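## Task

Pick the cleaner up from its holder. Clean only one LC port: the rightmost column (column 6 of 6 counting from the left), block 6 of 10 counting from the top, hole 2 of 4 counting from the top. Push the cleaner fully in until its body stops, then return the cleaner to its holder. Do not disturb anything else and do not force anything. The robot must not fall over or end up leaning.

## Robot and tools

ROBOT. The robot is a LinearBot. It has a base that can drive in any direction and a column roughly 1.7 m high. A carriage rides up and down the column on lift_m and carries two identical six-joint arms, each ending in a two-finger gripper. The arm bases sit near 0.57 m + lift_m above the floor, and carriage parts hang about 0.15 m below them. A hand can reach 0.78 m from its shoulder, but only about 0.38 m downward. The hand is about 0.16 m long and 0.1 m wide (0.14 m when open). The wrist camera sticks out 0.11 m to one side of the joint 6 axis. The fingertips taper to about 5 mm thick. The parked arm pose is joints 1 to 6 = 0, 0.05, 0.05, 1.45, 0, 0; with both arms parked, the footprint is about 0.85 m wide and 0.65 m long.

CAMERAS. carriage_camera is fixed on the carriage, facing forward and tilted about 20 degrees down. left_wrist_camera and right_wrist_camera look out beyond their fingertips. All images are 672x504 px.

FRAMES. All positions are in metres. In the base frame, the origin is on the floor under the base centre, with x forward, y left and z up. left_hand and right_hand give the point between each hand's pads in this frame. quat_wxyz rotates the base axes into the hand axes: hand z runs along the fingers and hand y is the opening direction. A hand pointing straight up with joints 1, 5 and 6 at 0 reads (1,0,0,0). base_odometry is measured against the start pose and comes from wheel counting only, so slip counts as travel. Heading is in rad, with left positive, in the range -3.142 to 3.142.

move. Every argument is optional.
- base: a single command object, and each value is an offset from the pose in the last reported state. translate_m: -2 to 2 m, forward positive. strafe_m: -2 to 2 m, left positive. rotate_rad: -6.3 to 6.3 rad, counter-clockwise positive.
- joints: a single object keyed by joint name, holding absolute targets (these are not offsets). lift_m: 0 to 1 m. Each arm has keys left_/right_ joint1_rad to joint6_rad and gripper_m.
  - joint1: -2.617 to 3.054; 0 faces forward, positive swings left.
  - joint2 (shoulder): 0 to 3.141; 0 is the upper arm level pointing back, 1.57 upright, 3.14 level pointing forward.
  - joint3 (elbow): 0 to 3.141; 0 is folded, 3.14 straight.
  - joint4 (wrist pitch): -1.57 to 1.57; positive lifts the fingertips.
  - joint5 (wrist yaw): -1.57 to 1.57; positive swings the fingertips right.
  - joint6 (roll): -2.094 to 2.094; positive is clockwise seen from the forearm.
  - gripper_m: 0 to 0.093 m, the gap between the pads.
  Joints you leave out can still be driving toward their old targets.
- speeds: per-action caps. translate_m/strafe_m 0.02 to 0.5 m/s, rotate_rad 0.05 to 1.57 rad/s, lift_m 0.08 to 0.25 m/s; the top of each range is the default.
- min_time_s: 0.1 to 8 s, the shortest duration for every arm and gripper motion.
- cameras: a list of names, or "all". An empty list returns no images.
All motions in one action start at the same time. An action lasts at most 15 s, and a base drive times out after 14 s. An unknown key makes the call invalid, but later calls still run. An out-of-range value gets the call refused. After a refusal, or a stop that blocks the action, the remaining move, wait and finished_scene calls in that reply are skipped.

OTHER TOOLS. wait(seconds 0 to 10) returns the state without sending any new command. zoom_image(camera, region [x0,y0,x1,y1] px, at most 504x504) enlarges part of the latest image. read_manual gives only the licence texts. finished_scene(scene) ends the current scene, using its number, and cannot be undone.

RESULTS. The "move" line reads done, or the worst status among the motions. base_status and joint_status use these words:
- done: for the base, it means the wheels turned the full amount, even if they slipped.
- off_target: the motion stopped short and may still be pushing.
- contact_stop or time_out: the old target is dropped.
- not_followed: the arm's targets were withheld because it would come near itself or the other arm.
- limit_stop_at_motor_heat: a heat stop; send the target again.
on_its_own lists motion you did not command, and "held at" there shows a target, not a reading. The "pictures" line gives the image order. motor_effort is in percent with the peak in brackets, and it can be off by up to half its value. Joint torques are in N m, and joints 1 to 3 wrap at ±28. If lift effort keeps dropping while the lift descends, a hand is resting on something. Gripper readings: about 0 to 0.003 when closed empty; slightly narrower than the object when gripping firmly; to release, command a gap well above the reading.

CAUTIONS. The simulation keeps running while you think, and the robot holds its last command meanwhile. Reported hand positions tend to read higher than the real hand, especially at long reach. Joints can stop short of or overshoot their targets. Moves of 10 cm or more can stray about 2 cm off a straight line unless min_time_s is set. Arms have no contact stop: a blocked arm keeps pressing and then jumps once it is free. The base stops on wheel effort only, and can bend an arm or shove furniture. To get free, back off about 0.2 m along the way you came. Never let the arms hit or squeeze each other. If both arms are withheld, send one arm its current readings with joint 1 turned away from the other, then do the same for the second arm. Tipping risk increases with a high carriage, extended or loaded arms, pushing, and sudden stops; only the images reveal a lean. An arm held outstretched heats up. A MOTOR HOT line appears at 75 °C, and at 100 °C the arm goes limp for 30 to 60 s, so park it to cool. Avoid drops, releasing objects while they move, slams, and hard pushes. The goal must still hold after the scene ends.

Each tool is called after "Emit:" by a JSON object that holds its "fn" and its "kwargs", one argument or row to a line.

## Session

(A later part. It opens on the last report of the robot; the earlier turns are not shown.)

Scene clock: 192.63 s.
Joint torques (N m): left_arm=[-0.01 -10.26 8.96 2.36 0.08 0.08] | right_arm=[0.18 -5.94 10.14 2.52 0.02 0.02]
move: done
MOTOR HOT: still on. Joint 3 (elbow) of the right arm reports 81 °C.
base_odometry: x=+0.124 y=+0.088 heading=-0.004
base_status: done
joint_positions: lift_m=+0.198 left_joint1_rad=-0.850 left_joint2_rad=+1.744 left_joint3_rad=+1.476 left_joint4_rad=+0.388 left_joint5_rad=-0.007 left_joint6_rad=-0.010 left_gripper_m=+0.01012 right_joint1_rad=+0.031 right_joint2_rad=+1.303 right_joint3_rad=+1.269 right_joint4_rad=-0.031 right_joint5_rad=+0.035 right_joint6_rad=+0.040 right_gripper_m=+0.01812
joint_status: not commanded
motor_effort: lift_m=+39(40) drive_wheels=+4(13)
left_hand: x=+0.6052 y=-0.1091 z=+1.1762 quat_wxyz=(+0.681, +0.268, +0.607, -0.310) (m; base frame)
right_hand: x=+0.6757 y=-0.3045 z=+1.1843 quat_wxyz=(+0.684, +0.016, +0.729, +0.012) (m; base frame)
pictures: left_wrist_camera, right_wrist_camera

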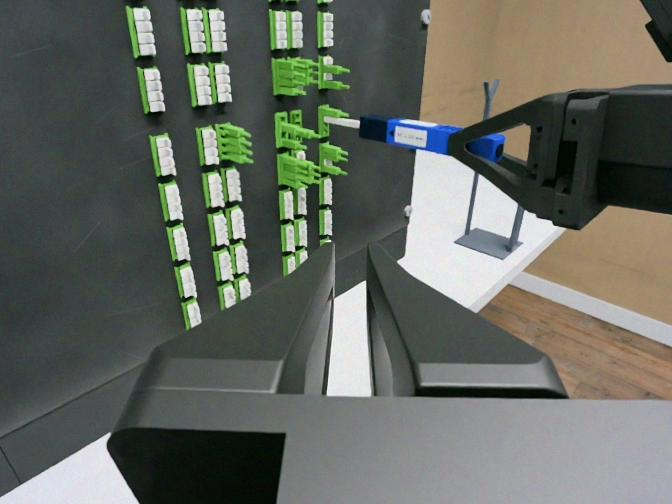

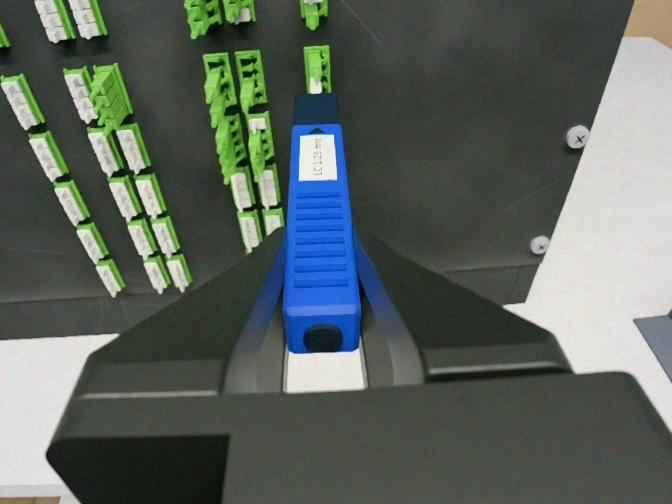

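Emit:
{"fn": "move", "kwargs": {
  "base": {"translate_m": 0.006},
  "speeds": {"translate_m": 0.02},
  "cameras": []
}}

Emit:
{"fn": "move", "kwargs": {
  "base": {"translate_m": 0.003},
  "speeds": {"translate_m": 0.02},
  "cameras": ["right_wrist_camera", "left_wrist_camera"]
}}

Emit:
{"fn": "zoom_image", "kwargs": {
  "camera": "left_wrist_camera",
  "region": [300, 90, 380, 150]
}}

Scene clock: 199.63 s.
Joint torques (N m): left_arm=[0.03 -10.1 9.02 2.36 0.06 0.11] | right_arm=[0.17 -5.85 10.13 2.55 0.01 0.02]
move: done
MOTOR HOT: still on. Joint 3 (elbow) of the right arm reports 81 °C.
base_odometry: x=+0.130 y=+0.088 heading=-0.004
base_status: done
joint_positions: lift_m=+0.198 left_joint1_rad=-0.850 left_joint2_rad=+1.744 left_joint3_rad=+1.476 left_joint4_rad=+0.387 left_joint5_rad=-0.007 left_joint6_rad=-0.010 left_gripper_m=+0.01012 right_joint1_rad=+0.031 right_joint2_rad=+1.302 right_joint3_rad=+1.269 right_joint4_rad=-0.032 right_joint5_rad=+0.037 right_joint6_rad=+0.040 right_gripper_m=+0.01812
joint_status: not commanded
motor_effort: lift_m=+40(40) drive_wheels=+4(12)
left_hand: x=+0.6054 y=-0.1090 z=+1.1759 quat_wxyz=(+0.681, +0.268, +0.607, -0.309) (m; base frame)
right_hand: x=+0.6753 y=-0.3048 z=+1.1844 quat_wxyz=(+0.684, +0.016, +0.729, +0.011) (m; base frame)
pictures: none
No camera images: "cameras" was empty.

Scene clock: 200.23 s.
Joint torques (N m): left_arm=[-0.01 -10.59 9.37 2.4 0.03 0.1] | right_arm=[0.23 -5.16 10.14 2.64 -0.03 0.02]
move: done
MOTOR HOT: still on. Joint 3 (elbow) of the right arm reports 81 °C.
base_odometry: x=+0.133 y=+0.088 heading=-0.003
base_status: done
joint_positions: lift_m=+0.198 left_joint1_rad=-0.850 left_joint2_rad=+1.745 left_joint3_rad=+1.476 left_joint4_rad=+0.388 left_joint5_rad=-0.007 left_joint6_rad=-0.010 left_gripper_m=+0.01012 right_joint1_rad=+0.031 right_joint2_rad=+1.296 right_joint3_rad=+1.269 right_joint4_rad=-0.041 right_joint5_rad=+0.040 right_joint6_rad=+0.040 right_gripper_m=+0.01812
joint_status: not commanded
motor_effort: lift_m=+40(40) drive_wheels=+4(12)
left_hand: x=+0.6055 y=-0.1092 z=+1.1757 quat_wxyz=(+0.681, +0.268, +0.607, -0.309) (m; base frame)
right_hand: x=+0.6734 y=-0.3054 z=+1.1849 quat_wxyz=(+0.683, +0.017, +0.730, +0.010) (m; base frame)
pictures: left_wrist_camera, right_wrist_camera

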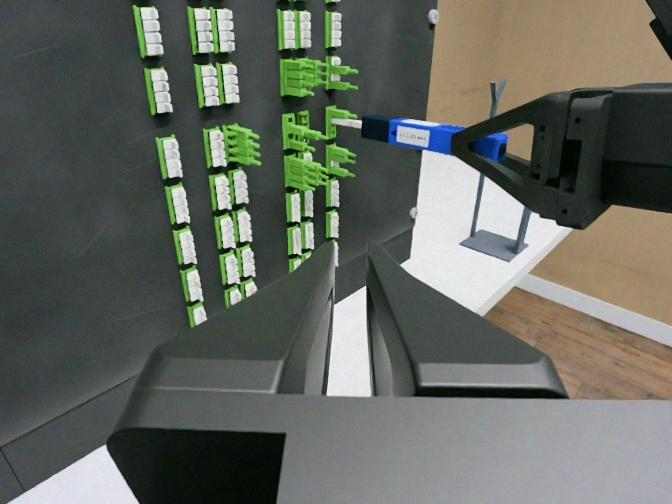

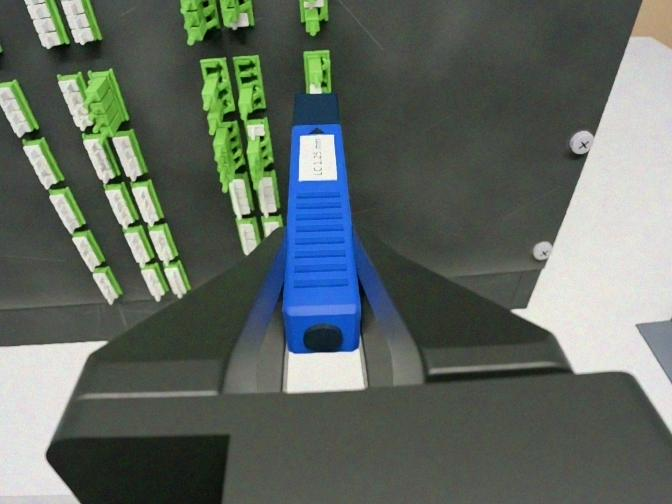

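Scaled by 6.300.

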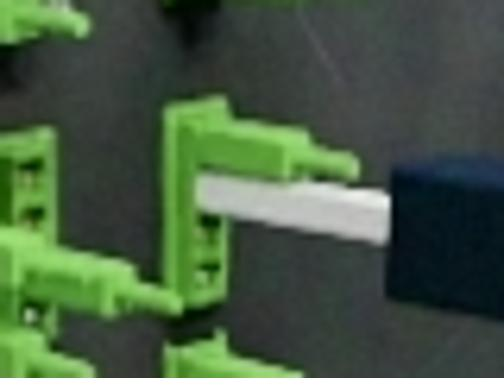

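Emit:
{"fn": "move", "kwargs": {
  "base": {"translate_m": 0.003},
  "speeds": {"translate_m": 0.02},
  "cameras": ["left_wrist_camera"]
}}

Emit:
{"fn": "zoom_image", "kwargs": {
  "camera": "left_wrist_camera",
  "region": [300, 90, 380, 150]
}}

Emit:
{"fn": "move", "kwargs": {
  "base": {"translate_m": 0.002},
  "speeds": {"translate_m": 0.02},
  "cameras": ["left_wrist_camera"]
}}

Emit:
{"fn": "zoom_image", "kwargs": {
  "camera": "left_wrist_camera",
  "region": [300, 90, 380, 150]
}}

Scene clock: 205.03 s.
Joint torques (N m): left_arm=[0.14 -10.52 9.11 2.39 0.02 0.11] | right_arm=[0.2 -4.44 10.17 2.77 -0.04 0.02]
move: done
MOTOR HOT: still on. Joint 3 (elbow) of the right arm reports 82 °C.
base_odometry: x=+0.136 y=+0.088 heading=-0.003
base_status: done
joint_positions: lift_m=+0.198 left_joint1_rad=-0.850 left_joint2_rad=+1.745 left_joint3_rad=+1.476 left_joint4_rad=+0.388 left_joint5_rad=-0.007 left_joint6_rad=-0.010 left_gripper_m=+0.01012 right_joint1_rad=+0.031 right_joint2_rad=+1.288 right_joint3_rad=+1.269 right_joint4_rad=-0.051 right_joint5_rad=+0.041 right_joint6_rad=+0.040 right_gripper_m=+0.01812
joint_status: not commanded
motor_effort: lift_m=+40(40) drive_wheels=+4(13)
left_hand: x=+0.6055 y=-0.1092 z=+1.1756 quat_wxyz=(+0.681, +0.268, +0.607, -0.309) (m; base frame)
right_hand: x=+0.6711 y=-0.3056 z=+1.1853 quat_wxyz=(+0.682, +0.017, +0.731, +0.009) (m; base frame)
pictures: left_wrist_camera

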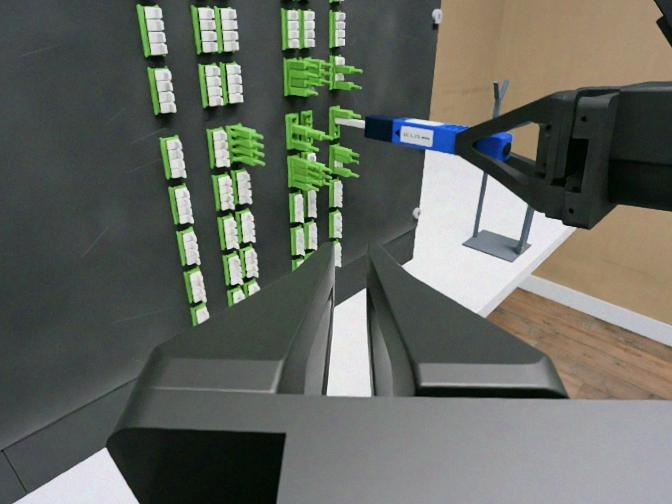

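Scaled by 6.300.

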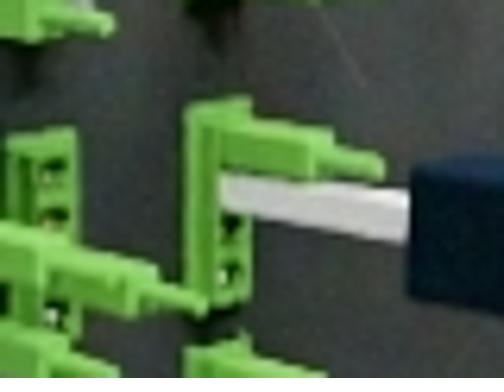

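Scene clock: 205.60 s.
Joint torques (N m): left_arm=[-0.32 -10.22 8.99 2.41 0.07 0.1] | right_arm=[0.21 -3.75 10.11 2.84 -0.04 0.02]
move: done
MOTOR HOT: still on. Joint 3 (elbow) of the right arm reports 82 °C.
base_odometry: x=+0.138 y=+0.089 heading=-0.003
base_status: done
joint_positions: lift_m=+0.198 left_joint1_rad=-0.850 left_joint2_rad=+1.746 left_joint3_rad=+1.476 left_joint4_rad=+0.387 left_joint5_rad=-0.007 left_joint6_rad=-0.010 left_gripper_m=+0.01012 right_joint1_rad=+0.031 right_joint2_rad=+1.282 right_joint3_rad=+1.269 right_joint4_rad=-0.060 right_joint5_rad=+0.042 right_joint6_rad=+0.040 right_gripper_m=+0.01812
joint_status: not commanded
motor_effort: lift_m=+40(40) drive_wheels=+3(10)
left_hand: x=+0.6057 y=-0.1093 z=+1.1751 quat_wxyz=(+0.681, +0.268, +0.608, -0.309) (m; base frame)
right_hand: x=+0.6692 y=-0.3058 z=+1.1858 quat_wxyz=(+0.681, +0.018, +0.732, +0.009) (m; base frame)
pictures: left_wrist_camera

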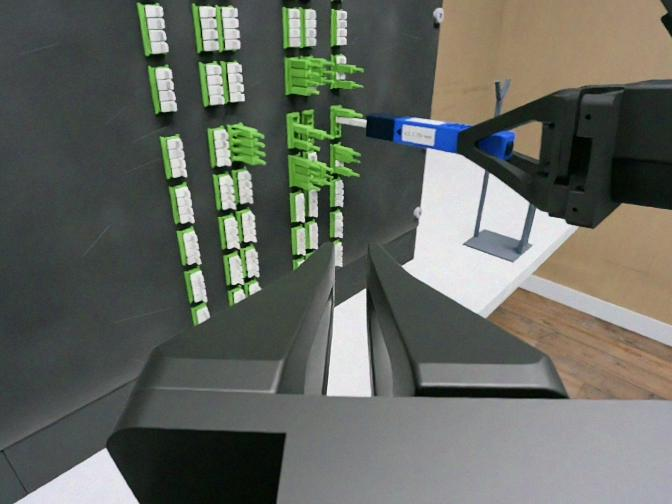

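Scaled by 6.300.

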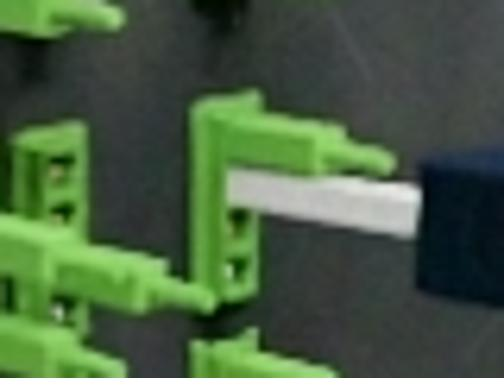

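Emit:
{"fn": "move", "kwargs": {
  "base": {"translate_m": 0.0015},
  "speeds": {"translate_m": 0.02},
  "cameras": []
}}

Emit:
{"fn": "move", "kwargs": {
  "base": {"translate_m": -0.06},
  "speeds": {"translate_m": 0.04},
  "cameras": ["left_wrist_camera"]
}}

Emit:
{"fn": "zoom_image", "kwargs": {
  "camera": "left_wrist_camera",
  "region": [220, 60, 420, 200]
}}

Scene clock: 208.80 s.
Joint torques (N m): left_arm=[0.03 -10.41 9.35 2.39 0.05 0.1] | right_arm=[0.21 -3.37 10.14 2.92 -0.03 0.02]
move: done
MOTOR HOT: still on. Joint 3 (elbow) of the right arm reports 82 °C.
base_odometry: x=+0.139 y=+0.089 heading=-0.002
base_status: done
joint_positions: lift_m=+0.198 left_joint1_rad=-0.850 left_joint2_rad=+1.746 left_joint3_rad=+1.476 left_joint4_rad=+0.387 left_joint5_rad=-0.007 left_joint6_rad=-0.010 left_gripper_m=+0.01012 right_joint1_rad=+0.031 right_joint2_rad=+1.278 right_joint3_rad=+1.269 right_joint4_rad=-0.065 right_joint5_rad=+0.042 right_joint6_rad=+0.040 right_gripper_m=+0.01812
joint_status: not commanded
motor_effort: lift_m=+40(40) drive_wheels=+3(12)
left_hand: x=+0.6057 y=-0.1093 z=+1.1751 quat_wxyz=(+0.681, +0.268, +0.608, -0.309) (m; base frame)
right_hand: x=+0.6680 y=-0.3059 z=+1.1860 quat_wxyz=(+0.680, +0.018, +0.733, +0.009) (m; base frame)
pictures: none
No camera images: "cameras" was empty.

Scene clock: 210.77 s.
Joint torques (N m): left_arm=[-0.03 -10.4 9.06 2.3 0.01 0.11] | right_arm=[0.23 -6 10.13 2.52 -0.05 0.02]
move: done
MOTOR HOT: still on. Joint 3 (elbow) of the right arm reports 82 °C.
base_odometry: x=+0.079 y=+0.089 heading=-0.003
base_status: done
joint_positions: lift_m=+0.198 left_joint1_rad=-0.850 left_joint2_rad=+1.746 left_joint3_rad=+1.476 left_joint4_rad=+0.387 left_joint5_rad=-0.007 left_joint6_rad=-0.010 left_gripper_m=+0.01012 right_joint1_rad=+0.031 right_joint2_rad=+1.302 right_joint3_rad=+1.269 right_joint4_rad=-0.028 right_joint5_rad=+0.042 right_joint6_rad=+0.040 right_gripper_m=+0.01812
joint_status: not commanded
motor_effort: lift_m=+40(40) drive_wheels=-6(17)
left_hand: x=+0.6056 y=-0.1094 z=+1.1751 quat_wxyz=(+0.680, +0.269, +0.608, -0.309) (m; base frame)
right_hand: x=+0.6756 y=-0.3057 z=+1.1851 quat_wxyz=(+0.685, +0.018, +0.728, +0.009) (m; base frame)
pictures: left_wrist_camera

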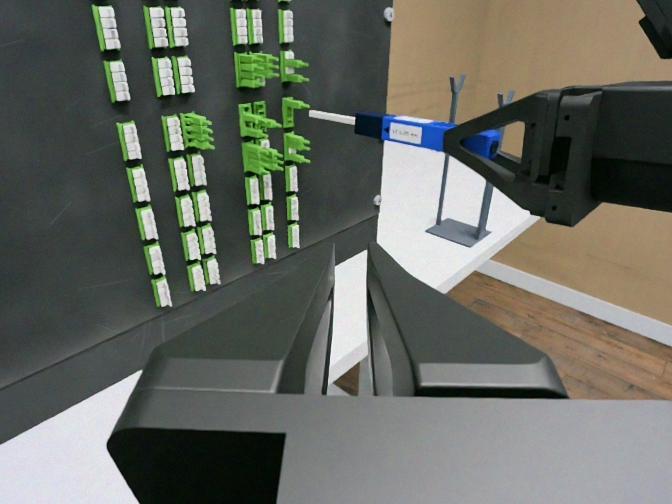

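Scaled by 2.520.

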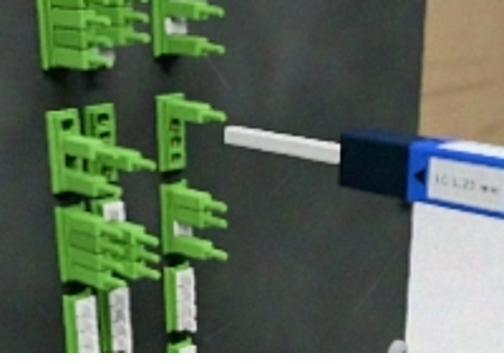

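Emit:
{"fn": "move", "kwargs": {
  "base": {"translate_m": -0.15},
  "speeds": {"translate_m": 0.15},
  "joints": {"left_joint1_rad": 0, "left_joint2_rad": 0.05, "left_joint3_rad": 0.05, "left_joint4_rad": 1.45, "left_joint5_rad": 0, "left_joint6_rad": 0, "lift_m": 0.247},
  "min_time_s": 3,
  "cameras": []
}}

Emit:
{"fn": "move", "kwargs": {
  "base": {"rotate_rad": 0.103},
  "joints": {"right_joint5_rad": 0.14, "right_joint1_rad": 0.061},
  "cameras": []
}}

Emit:
{"fn": "move", "kwargs": {
  "base": {"strafe_m": -0.3727},
  "speeds": {"strafe_m": 0.2},
  "cameras": []
}}

Emit:
{"fn": "move", "kwargs": {
  "base": {"translate_m": 0.15},
  "speeds": {"translate_m": 0.1},
  "joints": {"lift_m": 0.22},
  "cameras": ["carriage_camera", "right_wrist_camera"]
}}

Emit:
{"fn": "zoom_image", "kwargs": {
  "camera": "right_wrist_camera",
  "region": [220, 30, 420, 350]
}}

Scene clock: 223.63 s.
Joint torques (N m): left_arm=[0.46 3.59 4.23 0.02 0.04 0.08] | right_arm=[0.18 -6.63 10.1 2.39 -0.05 0.01]
move: done
MOTOR HOT: still on. Joint 3 (elbow) of the right arm reports 82 °C.
base_odometry: x=-0.071 y=+0.089 heading=-0.002
base_status: done
joint_positions: lift_m=+0.247 left_joint1_rad=-0.005 left_joint2_rad=+0.058 left_joint3_rad=+0.063 left_joint4_rad=+1.439 left_joint5_rad=-0.007 left_joint6_rad=-0.010 left_gripper_m=+0.01012 right_joint1_rad=+0.031 right_joint2_rad=+1.309 right_joint3_rad=+1.270 right_joint4_rad=-0.017 right_joint5_rad=+0.042 right_joint6_rad=+0.040 right_gripper_m=+0.01812
joint_status: all done
motor_effort: lift_m=+42(51) drive_wheels=-4(16)
left_hand: x=+0.2658 y=+0.3130 z=+1.2627 quat_wxyz=(+0.998, -0.003, +0.064, -0.007) (m; base frame)
right_hand: x=+0.6776 y=-0.3056 z=+1.2338 quat_wxyz=(+0.687, +0.018, +0.726, +0.009) (m; base frame)
pictures: none
No camera images: "cameras" was empty.

Scene clock: 224.67 s.
Joint torques (N m): left_arm=[0.58 3.51 4.05 -0.02 0.04 0.11] | right_arm=[0.34 -6.58 10.11 2.38 0.06 0.02]
move: done
MOTOR HOT: still on. Joint 3 (elbow) of the right arm reports 82 °C.
base_odometry: x=-0.071 y=+0.089 heading=+0.100
base_status: done
joint_positions: lift_m=+0.247 left_joint1_rad=-0.005 left_joint2_rad=+0.058 left_joint3_rad=+0.063 left_joint4_rad=+1.444 left_joint5_rad=-0.007 left_joint6_rad=-0.010 left_gripper_m=+0.01012 right_joint1_rad=+0.060 right_joint2_rad=+1.309 right_joint3_rad=+1.270 right_joint4_rad=-0.017 right_joint5_rad=+0.131 right_joint6_rad=+0.041 right_gripper_m=+0.01812
joint_status: all done
motor_effort: lift_m=+42(42) drive_wheels=-5(8)
left_hand: x=+0.2646 y=+0.3130 z=+1.2627 quat_wxyz=(+0.998, -0.003, +0.061, -0.007) (m; base frame)
right_hand: x=+0.6769 y=-0.3079 z=+1.2338 quat_wxyz=(+0.687, +0.038, +0.726, -0.013) (m; base frame)
pictures: none
No camera images: "cameras" was empty.

Scene clock: 227.73 s.
Joint torques (N m): left_arm=[0.39 3.6 4.08 -0.01 -0.01 0.09] | right_arm=[0.38 -6.6 10.1 2.39 0.01 0.02]
move: done
MOTOR HOT: still on. Joint 3 (elbow) of the right arm reports 82 °C.
base_odometry: x=-0.034 y=-0.282 heading=+0.100
base_status: done
joint_positions: lift_m=+0.247 left_joint1_rad=-0.004 left_joint2_rad=+0.058 left_joint3_rad=+0.063 left_joint4_rad=+1.445 left_joint5_rad=-0.007 left_joint6_rad=-0.010 left_gripper_m=+0.01012 right_joint1_rad=+0.061 right_joint2_rad=+1.309 right_joint3_rad=+1.270 right_joint4_rad=-0.017 right_joint5_rad=+0.134 right_joint6_rad=+0.041 right_gripper_m=+0.01812
joint_status: not commanded
motor_effort: lift_m=+42(42) drive_wheels=-4(17)
left_hand: x=+0.2645 y=+0.3131 z=+1.2627 quat_wxyz=(+0.998, -0.003, +0.061, -0.007) (m; base frame)
right_hand: x=+0.6768 y=-0.3082 z=+1.2338 quat_wxyz=(+0.687, +0.039, +0.726, -0.014) (m; base frame)
pictures: none
No camera images: "cameras" was empty.

Scene clock: 230.03 s.
Joint torques (N m): left_arm=[0.43 4.15 4.42 -0.11 0.03 0.1] | right_arm=[0.29 -6.56 10.07 2.48 0.02 0.02]
move: done
MOTOR HOT: still on. Joint 3 (elbow) of the right arm reports 82 °C.
base_odometry: x=+0.116 y=-0.267 heading=+0.100
base_status: done
joint_positions: lift_m=+0.220 left_joint1_rad=-0.004 left_joint2_rad=+0.054 left_joint3_rad=+0.057 left_joint4_rad=+1.448 left_joint5_rad=-0.007 left_joint6_rad=-0.010 left_gripper_m=+0.01012 right_joint1_rad=+0.061 right_joint2_rad=+1.309 right_joint3_rad=+1.270 right_joint4_rad=-0.026 right_joint5_rad=+0.134 right_joint6_rad=+0.041 right_gripper_m=+0.01812
joint_status: all done
motor_effort: lift_m=+42(43) drive_wheels=-6(15)
left_hand: x=+0.2641 y=+0.3131 z=+1.2344 quat_wxyz=(+0.998, -0.003, +0.060, -0.007) (m; base frame)
right_hand: x=+0.6767 y=-0.3082 z=+1.2049 quat_wxyz=(+0.684, +0.039, +0.728, -0.014) (m; base frame)
pictures: carriage_camera, right_wrist_camera

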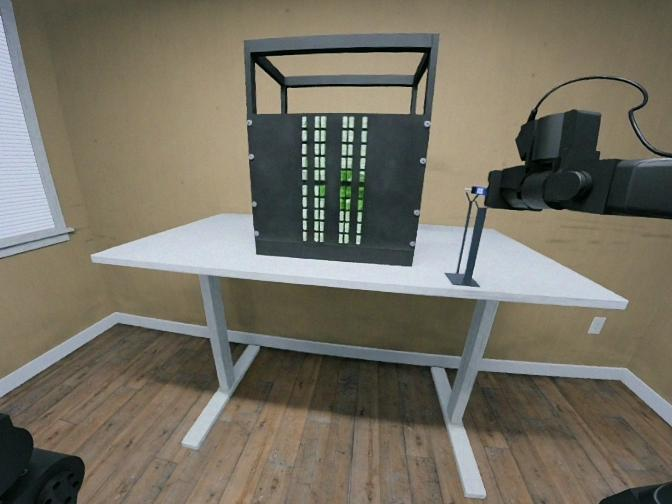

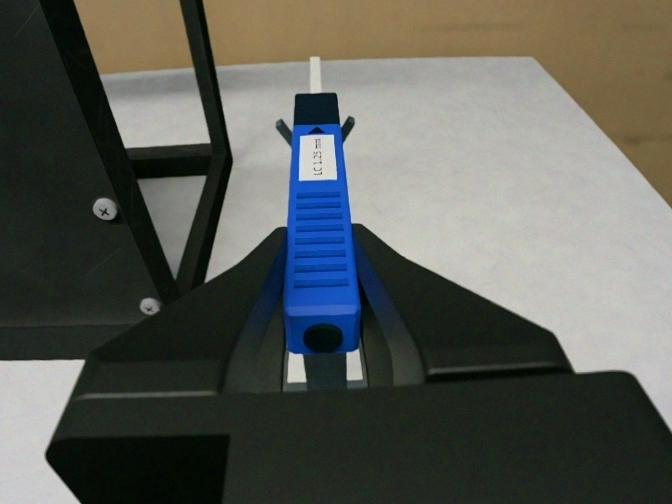

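Scaled by 1.575.

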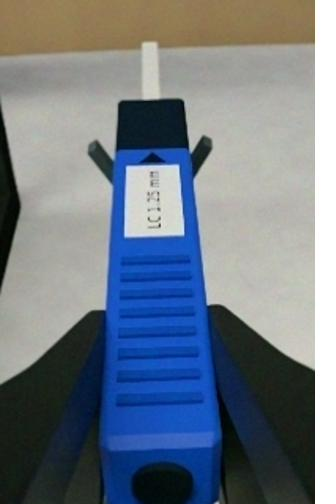

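Emit:
{"fn": "move", "kwargs": {
  "base": {"translate_m": -0.0104},
  "speeds": {"translate_m": 0.04},
  "joints": {"lift_m": 0.203, "right_joint4_rad": 0.022},
  "cameras": ["carriage_camera", "right_wrist_camera"]
}}

Emit:
{"fn": "zoom_image", "kwargs": {
  "camera": "right_wrist_camera",
  "region": [220, 30, 420, 350]
}}

Emit:
{"fn": "zoom_image", "kwargs": {
  "camera": "carriage_camera",
  "region": [450, 170, 500, 210]
}}

Scene clock: 236.33 s.
Joint torques (N m): left_arm=[0.39 3.95 4.62 -0.09 0.04 0.11] | right_arm=[0.27 -6.61 10.11 2.51 0.02 0.02]
move: done
MOTOR HOT: still on. Joint 3 (elbow) of the right arm reports 81 °C.
base_odometry: x=+0.105 y=-0.268 heading=+0.099
base_status: done
joint_positions: lift_m=+0.203 left_joint1_rad=-0.004 left_joint2_rad=+0.053 left_joint3_rad=+0.056 left_joint4_rad=+1.448 left_joint5_rad=-0.007 left_joint6_rad=-0.010 left_gripper_m=+0.01012 right_joint1_rad=+0.061 right_joint2_rad=+1.309 right_joint3_rad=+1.270 right_joint4_rad=-0.007 right_joint5_rad=+0.134 right_joint6_rad=+0.041 right_gripper_m=+0.01812
joint_status: all done
motor_effort: lift_m=+42(43) drive_wheels=+2(19)
left_hand: x=+0.2641 y=+0.3131 z=+1.2171 quat_wxyz=(+0.998, -0.003, +0.060, -0.007) (m; base frame)
right_hand: x=+0.6770 y=-0.3082 z=+1.1923 quat_wxyz=(+0.691, +0.039, +0.722, -0.013) (m; base frame)
pictures: carriage_camera, right_wrist_camera

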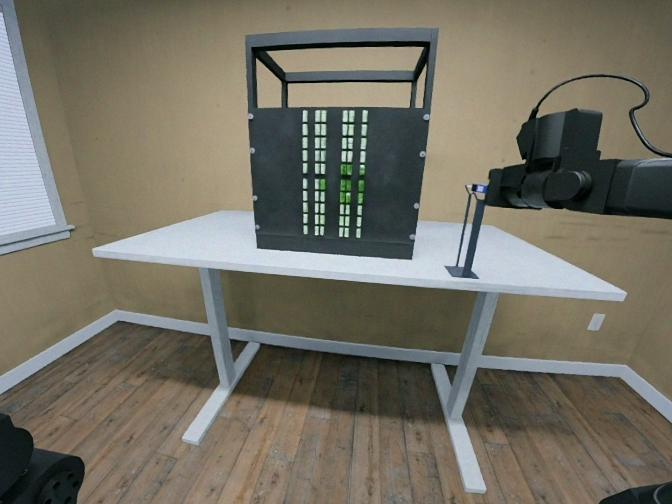

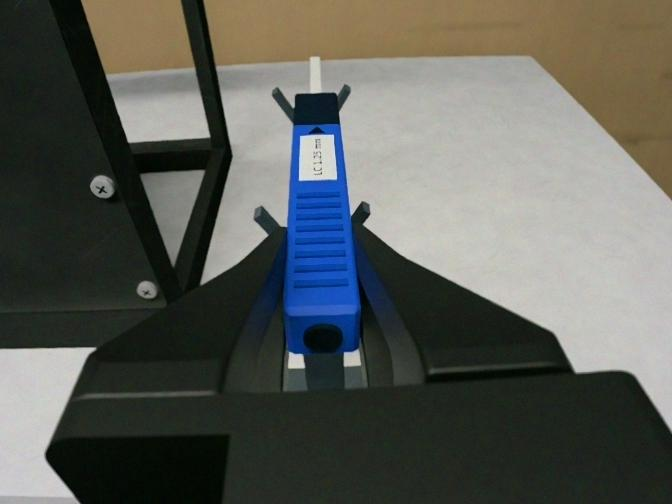

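Scaled by 1.575.

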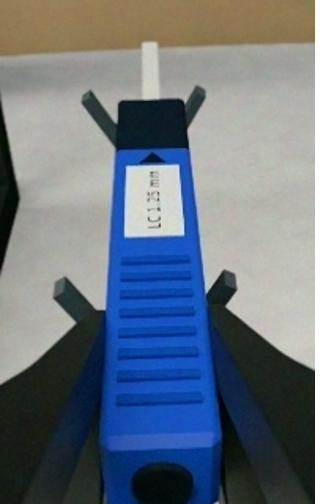

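Scaled by 10.080.

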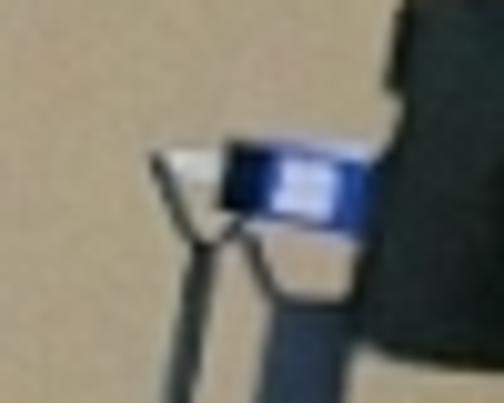

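Emit:
{"fn": "move", "kwargs": {
  "base": {"strafe_m": 0.0022},
  "speeds": {"strafe_m": 0.02},
  "joints": {"lift_m": 0.196},
  "cameras": ["right_wrist_camera"]
}}

Emit:
{"fn": "zoom_image", "kwargs": {
  "camera": "right_wrist_camera",
  "region": [220, 30, 420, 350]
}}

Scene clock: 241.20 s.
Joint torques (N m): left_arm=[0.23 4.1 4.66 -0.08 0.04 0.08] | right_arm=[0.25 -6.75 10.07 2.48 -0.01 0.02]
move: done
MOTOR HOT: still on. Joint 3 (elbow) of the right arm reports 81 °C.
base_odometry: x=+0.105 y=-0.266 heading=+0.099
base_status: done
joint_positions: lift_m=+0.196 left_joint1_rad=-0.003 left_joint2_rad=+0.053 left_joint3_rad=+0.056 left_joint4_rad=+1.448 left_joint5_rad=-0.006 left_joint6_rad=-0.010 left_gripper_m=+0.01012 right_joint1_rad=+0.061 right_joint2_rad=+1.310 right_joint3_rad=+1.270 right_joint4_rad=-0.004 right_joint5_rad=+0.136 right_joint6_rad=+0.041 right_gripper_m=+0.01812
joint_status: all done
motor_effort: lift_m=+41(43) drive_wheels=+2(11)
left_hand: x=+0.2640 y=+0.3130 z=+1.2101 quat_wxyz=(+0.998, -0.003, +0.060, -0.006) (m; base frame)
right_hand: x=+0.6773 y=-0.3082 z=+1.1857 quat_wxyz=(+0.691, +0.040, +0.721, -0.014) (m; base frame)
pictures: right_wrist_camera

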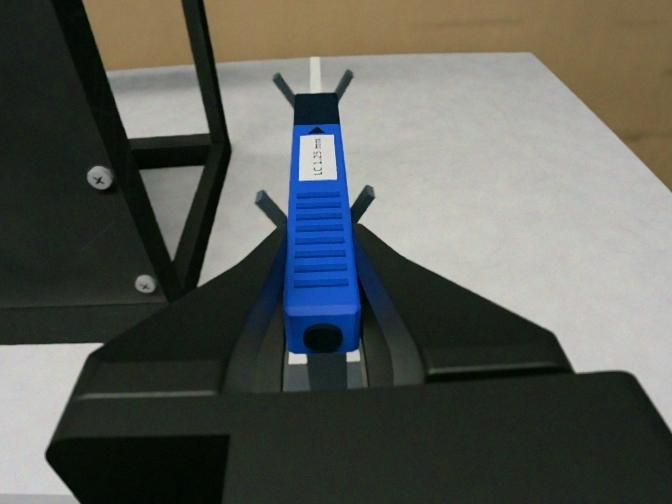

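Scaled by 1.575.

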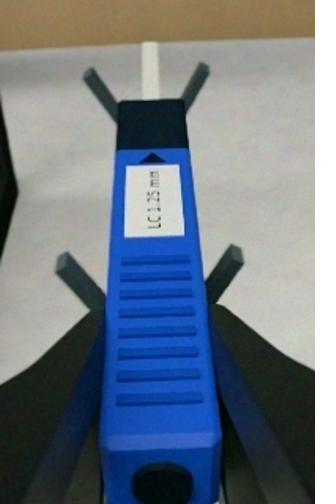

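Emit:
{"fn": "move", "kwargs": {
  "base": {"strafe_m": 0.0016},
  "speeds": {"strafe_m": 0.02},
  "joints": {"lift_m": 0.192},
  "cameras": ["right_wrist_camera"]
}}

Emit:
{"fn": "zoom_image", "kwargs": {
  "camera": "right_wrist_camera",
  "region": [220, 30, 420, 350]
}}

Scene clock: 244.00 s.
Joint torques (N m): left_arm=[0.27 4.04 4.62 -0.08 0.06 0.1] | right_arm=[0.27 -6.69 10.03 2.45 -0.02 0.01]
move: done
MOTOR HOT: still on. Joint 3 (elbow) of the right arm reports 80 °C.
base_odometry: x=+0.105 y=-0.265 heading=+0.099
base_status: done
joint_positions: lift_m=+0.192 left_joint1_rad=-0.002 left_joint2_rad=+0.053 left_joint3_rad=+0.056 left_joint4_rad=+1.448 left_joint5_rad=-0.005 left_joint6_rad=-0.009 left_gripper_m=+0.01012 right_joint1_rad=+0.061 right_joint2_rad=+1.310 right_joint3_rad=+1.270 right_joint4_rad=-0.002 right_joint5_rad=+0.137 right_joint6_rad=+0.041 right_gripper_m=+0.01812
joint_status: all done
motor_effort: lift_m=+41(42) drive_wheels=+3(4)
left_hand: x=+0.2640 y=+0.3129 z=+1.2061 quat_wxyz=(+0.998, -0.003, +0.060, -0.006) (m; base frame)
right_hand: x=+0.6773 y=-0.3083 z=+1.1823 quat_wxyz=(+0.692, +0.040, +0.720, -0.014) (m; base frame)
pictures: right_wrist_camera

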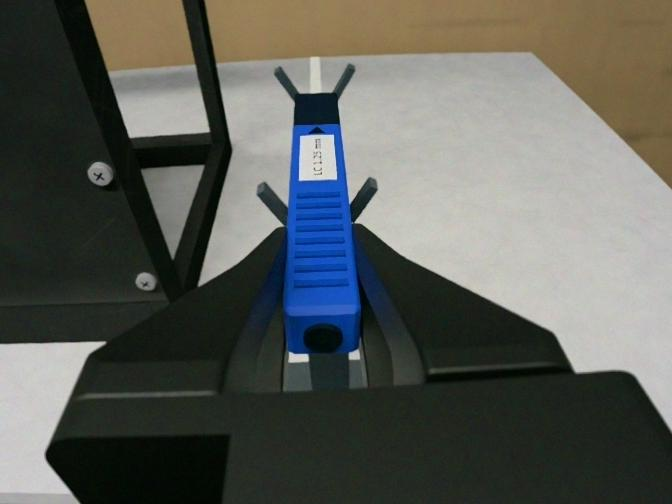

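Scaled by 1.575.

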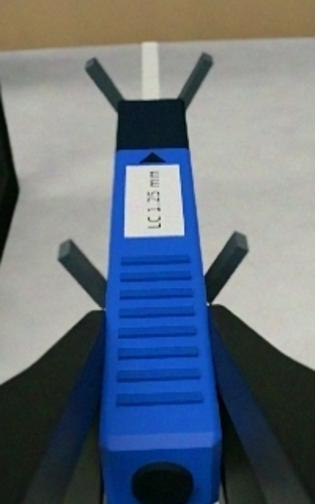

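Emit:
{"fn": "move", "kwargs": {
  "base": {"strafe_m": 0.0007},
  "speeds": {"strafe_m": 0.02},
  "joints": {"lift_m": 0.1895, "right_joint4_rad": 0.013},
  "cameras": []
}}

Emit:
{"fn": "move", "kwargs": {
  "joints": {"lift_m": 0.1885},
  "speeds": {"lift_m": 0.08},
  "cameras": ["right_wrist_camera", "carriage_camera"]
}}

Emit:
{"fn": "zoom_image", "kwargs": {
  "camera": "right_wrist_camera",
  "region": [220, 30, 420, 350]
}}

Emit:
{"fn": "zoom_image", "kwargs": {
  "camera": "carriage_camera",
  "region": [450, 170, 500, 210]
}}

Scene clock: 251.23 s.
Joint torques (N m): left_arm=[0.25 4.08 4.63 -0.08 0.12 0.09] | right_arm=[0.1 -6.76 10.11 2.35 -0.01 0.02]
move: done
MOTOR HOT: still on. Joint 3 (elbow) of the right arm reports 80 °C.
base_odometry: x=+0.105 y=-0.264 heading=+0.098
base_status: done
joint_positions: lift_m=+0.190 left_joint1_rad=-0.002 left_joint2_rad=+0.053 left_joint3_rad=+0.056 left_joint4_rad=+1.448 left_joint5_rad=-0.005 left_joint6_rad=-0.009 left_gripper_m=+0.01012 right_joint1_rad=+0.062 right_joint2_rad=+1.310 right_joint3_rad=+1.270 right_joint4_rad=-0.002 right_joint5_rad=+0.137 right_joint6_rad=+0.041 right_gripper_m=+0.01812
joint_status: all done
motor_effort: lift_m=+41(42) drive_wheels=+3(6)
left_hand: x=+0.2641 y=+0.3129 z=+1.2036 quat_wxyz=(+0.998, -0.003, +0.060, -0.006) (m; base frame)
right_hand: x=+0.6773 y=-0.3081 z=+1.1799 quat_wxyz=(+0.692, +0.040, +0.720, -0.014) (m; base frame)
pictures: none
No camera images: "cameras" was empty.

Scene clock: 251.53 s.
Joint torques (N m): left_arm=[0.27 4.23 4.64 -0.03 0 0.11] | right_arm=[0.17 -6.64 10.04 2.37 -0.01 0.02]
move: done
MOTOR HOT: still on. Joint 3 (elbow) of the right arm reports 80 °C.
base_odometry: x=+0.105 y=-0.264 heading=+0.098
base_status: not commanded
joint_positions: lift_m=+0.189 left_joint1_rad=-0.002 left_joint2_rad=+0.053 left_joint3_rad=+0.055 left_joint4_rad=+1.448 left_joint5_rad=-0.005 left_joint6_rad=-0.009 left_gripper_m=+0.01012 right_joint1_rad=+0.062 right_joint2_rad=+1.310 right_joint3_rad=+1.270 right_joint4_rad=-0.002 right_joint5_rad=+0.137 right_joint6_rad=+0.041 right_gripper_m=+0.01812
joint_status: all done
motor_effort: lift_m=+40(41) drive_wheels=+3(3)
left_hand: x=+0.2641 y=+0.3129 z=+1.2024 quat_wxyz=(+0.998, -0.003, +0.060, -0.006) (m; base frame)
right_hand: x=+0.6773 y=-0.3081 z=+1.1788 quat_wxyz=(+0.692, +0.040, +0.721, -0.014) (m; base frame)
pictures: carriage_camera, right_wrist_camera

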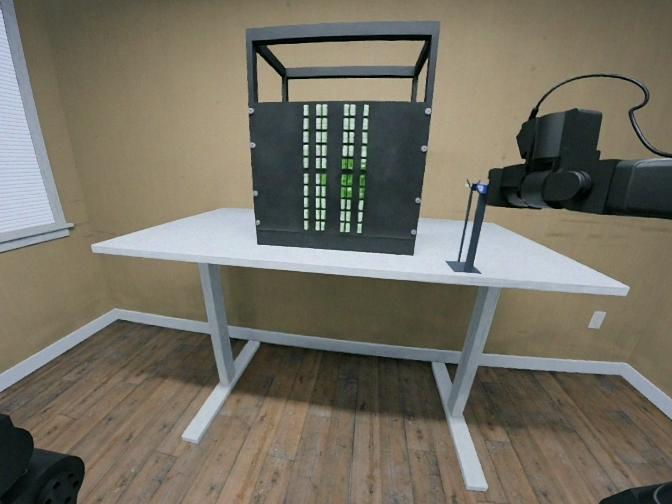

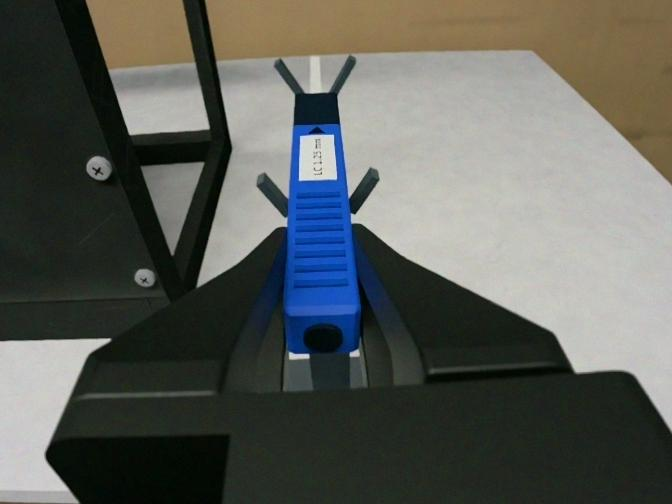

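Scaled by 1.575.

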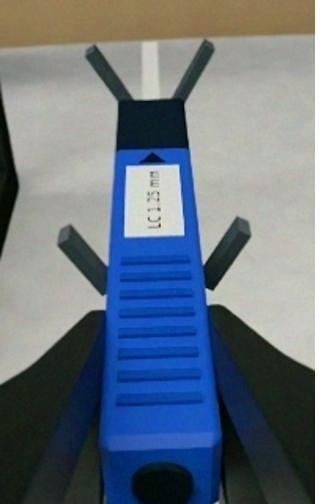

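Scaled by 10.080.

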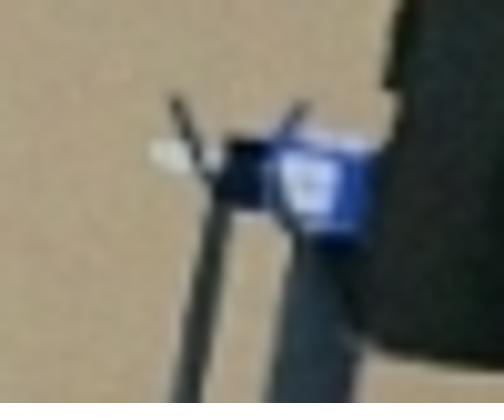

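Emit:
{"fn": "move", "kwargs": {
  "joints": {"lift_m": 0.1875},
  "speeds": {"lift_m": 0.08},
  "cameras": []
}}

Emit:
{"fn": "move", "kwargs": {
  "joints": {"right_gripper_m": 0.021},
  "min_time_s": 2,
  "cameras": ["right_wrist_camera", "carriage_camera"]
}}

Emit:
{"fn": "zoom_image", "kwargs": {
  "camera": "right_wrist_camera",
  "region": [220, 30, 420, 350]
}}

Emit:
{"fn": "zoom_image", "kwargs": {
  "camera": "carriage_camera",
  "region": [450, 170, 500, 210]
}}

Scene clock: 257.57 s.
Joint torques (N m): left_arm=[0.18 4.12 4.82 -0.1 0.01 0.1] | right_arm=[0.2 -6.71 10.04 2.36 0 0.01]
move: done
MOTOR HOT: still on. Joint 3 (elbow) of the right arm reports 80 °C.
base_odometry: x=+0.105 y=-0.264 heading=+0.098
base_status: not commanded
joint_positions: lift_m=+0.188 left_joint1_rad=-0.002 left_joint2_rad=+0.052 left_joint3_rad=+0.055 left_joint4_rad=+1.449 left_joint5_rad=-0.005 left_joint6_rad=-0.009 left_gripper_m=+0.01012 right_joint1_rad=+0.062 right_joint2_rad=+1.310 right_joint3_rad=+1.270 right_joint4_rad=-0.002 right_joint5_rad=+0.137 right_joint6_rad=+0.041 right_gripper_m=+0.01812
joint_status: all done
motor_effort: lift_m=+40(41) drive_wheels=+3(3)
left_hand: x=+0.2640 y=+0.3129 z=+1.2014 quat_wxyz=(+0.998, -0.003, +0.060, -0.006) (m; base frame)
right_hand: x=+0.6773 y=-0.3081 z=+1.1779 quat_wxyz=(+0.692, +0.040, +0.720, -0.014) (m; base frame)
pictures: none
No camera images: "cameras" was empty.

Scene clock: 259.87 s.
Joint torques (N m): left_arm=[0.38 4.18 4.79 -0.08 0.05 0.1] | right_arm=[0.2 -6.71 10.07 2.36 -0.01 0.02]
move: done
MOTOR HOT: still on. Joint 3 (elbow) of the right arm reports 80 °C.
base_odometry: x=+0.105 y=-0.264 heading=+0.098
base_status: not commanded
joint_positions: lift_m=+0.188 left_joint1_rad=-0.002 left_joint2_rad=+0.052 left_joint3_rad=+0.055 left_joint4_rad=+1.449 left_joint5_rad=-0.005 left_joint6_rad=-0.009 left_gripper_m=+0.01012 right_joint1_rad=+0.062 right_joint2_rad=+1.310 right_joint3_rad=+1.270 right_joint4_rad=-0.002 right_joint5_rad=+0.137 right_joint6_rad=+0.041 right_gripper_m=+0.02093
joint_status: all done
motor_effort: lift_m=+40(40) drive_wheels=+3(3)
left_hand: x=+0.2640 y=+0.3129 z=+1.2014 quat_wxyz=(+0.998, -0.003, +0.060, -0.006) (m; base frame)
right_hand: x=+0.6773 y=-0.3081 z=+1.1779 quat_wxyz=(+0.692, +0.040, +0.720, -0.014) (m; base frame)
pictures: carriage_camera, right_wrist_camera

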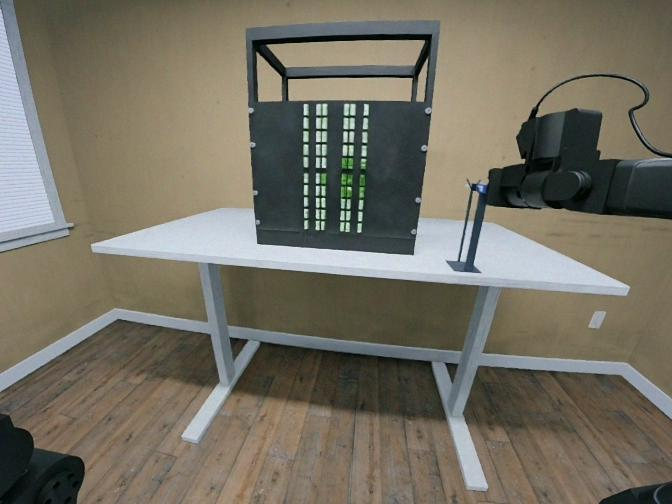

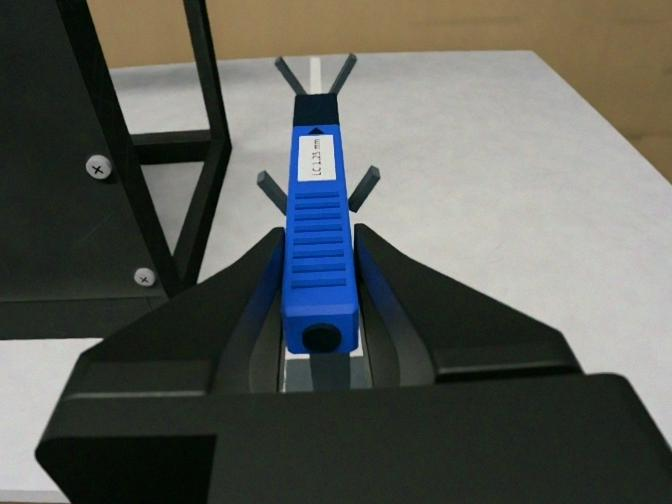

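Scaled by 1.575.

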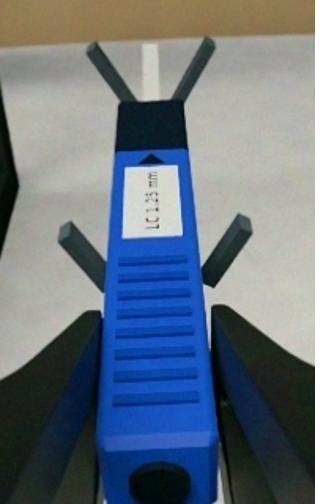

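Scaled by 10.080.

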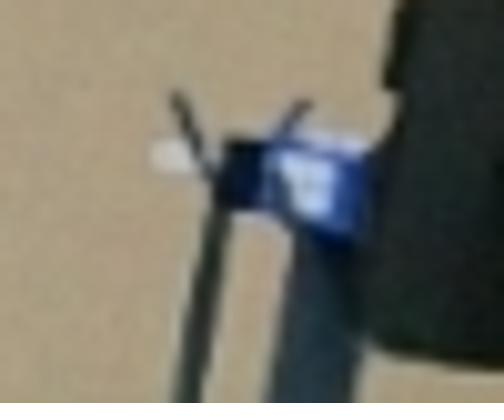

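Seated. Open and back out.

Emit:
{"fn": "move", "kwargs": {
  "joints": {"right_gripper_m": 0.06},
  "min_time_s": 2,
  "cameras": ["right_wrist_camera"]
}}

Emit:
{"fn": "move", "kwargs": {
  "base": {"translate_m": -0.2},
  "speeds": {"translate_m": 0.08},
  "cameras": ["carriage_camera", "right_wrist_camera"]
}}

Emit:
{"fn": "zoom_image", "kwargs": {
  "camera": "right_wrist_camera",
  "region": [220, 0, 460, 200]
}}

Emit:
{"fn": "zoom_image", "kwargs": {
  "camera": "carriage_camera",
  "region": [420, 160, 500, 280]
}}

Scene clock: 265.07 s.
Joint torques (N m): left_arm=[0.32 4.15 4.77 -0.1 0.04 0.11] | right_arm=[0.18 -6.69 10.03 2.36 -0.01 0.01]
move: done
MOTOR HOT: still on. Joint 3 (elbow) of the right arm reports 80 °C.
base_odometry: x=+0.105 y=-0.264 heading=+0.098
base_status: not commanded
joint_positions: lift_m=+0.188 left_joint1_rad=-0.002 left_joint2_rad=+0.052 left_joint3_rad=+0.055 left_joint4_rad=+1.449 left_joint5_rad=-0.005 left_joint6_rad=-0.009 left_gripper_m=+0.01012 right_joint1_rad=+0.062 right_joint2_rad=+1.310 right_joint3_rad=+1.270 right_joint4_rad=-0.002 right_joint5_rad=+0.137 right_joint6_rad=+0.041 right_gripper_m=+0.05990
joint_status: all done
motor_effort: lift_m=+40(40) drive_wheels=+3(3)
left_hand: x=+0.2640 y=+0.3129 z=+1.2014 quat_wxyz=(+0.998, -0.003, +0.060, -0.006) (m; base frame)
right_hand: x=+0.6773 y=-0.3081 z=+1.1779 quat_wxyz=(+0.692, +0.040, +0.720, -0.014) (m; base frame)
pictures: right_wrist_camera

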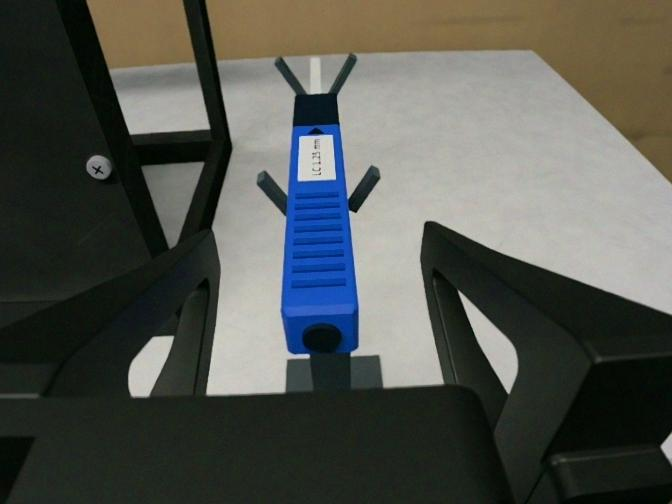

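Scene clock: 268.20 s.
Joint torques (N m): left_arm=[0.32 4.04 4.89 -0.11 0.02 0.1] | right_arm=[0.2 -6.69 10.1 2.35 -0.02 0.01]
move: done
MOTOR HOT: still on. Joint 3 (elbow) of the right arm reports 80 °C.
base_odometry: x=-0.094 y=-0.283 heading=+0.098
base_status: done
joint_positions: lift_m=+0.188 left_joint1_rad=-0.002 left_joint2_rad=+0.052 left_joint3_rad=+0.055 left_joint4_rad=+1.448 left_joint5_rad=-0.005 left_joint6_rad=-0.009 left_gripper_m=+0.01012 right_joint1_rad=+0.062 right_joint2_rad=+1.310 right_joint3_rad=+1.270 right_joint4_rad=-0.002 right_joint5_rad=+0.137 right_joint6_rad=+0.041 right_gripper_m=+0.05990
joint_status: not commanded
motor_effort: lift_m=+40(40) drive_wheels=-2(17)
left_hand: x=+0.2641 y=+0.3129 z=+1.2013 quat_wxyz=(+0.998, -0.003, +0.060, -0.006) (m; base frame)
right_hand: x=+0.6773 y=-0.3081 z=+1.1779 quat_wxyz=(+0.692, +0.040, +0.720, -0.014) (m; base frame)
pictures: carriage_camera, right_wrist_camera

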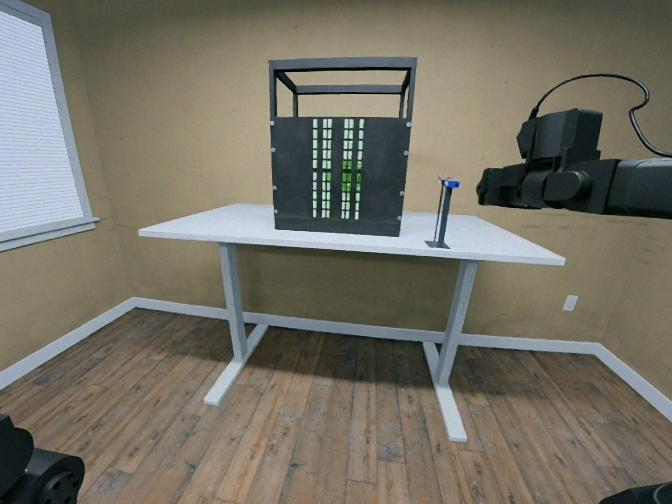

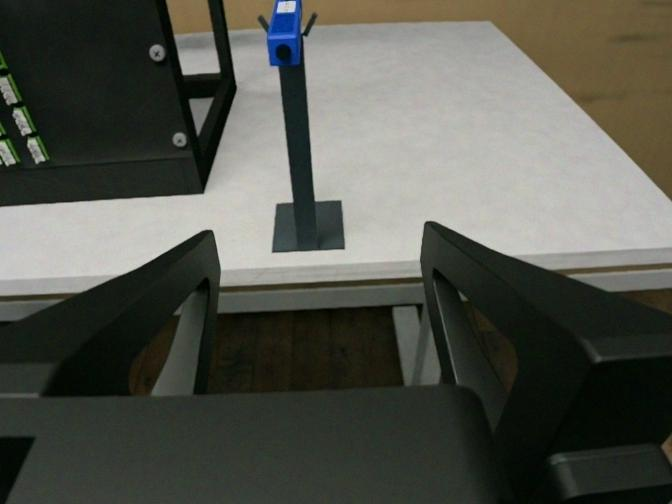

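Scaled by 2.100.

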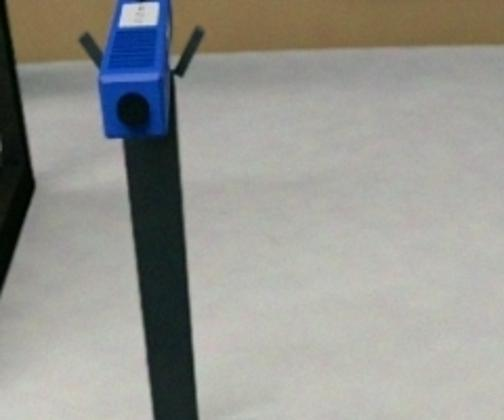

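Scaled by 4.200.

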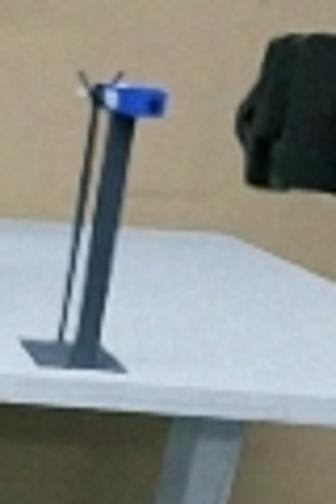

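Emit:
{"fn": "finished_scene", "kwargs": {
  "scene": 2
}}

The scene is finished: the task was done.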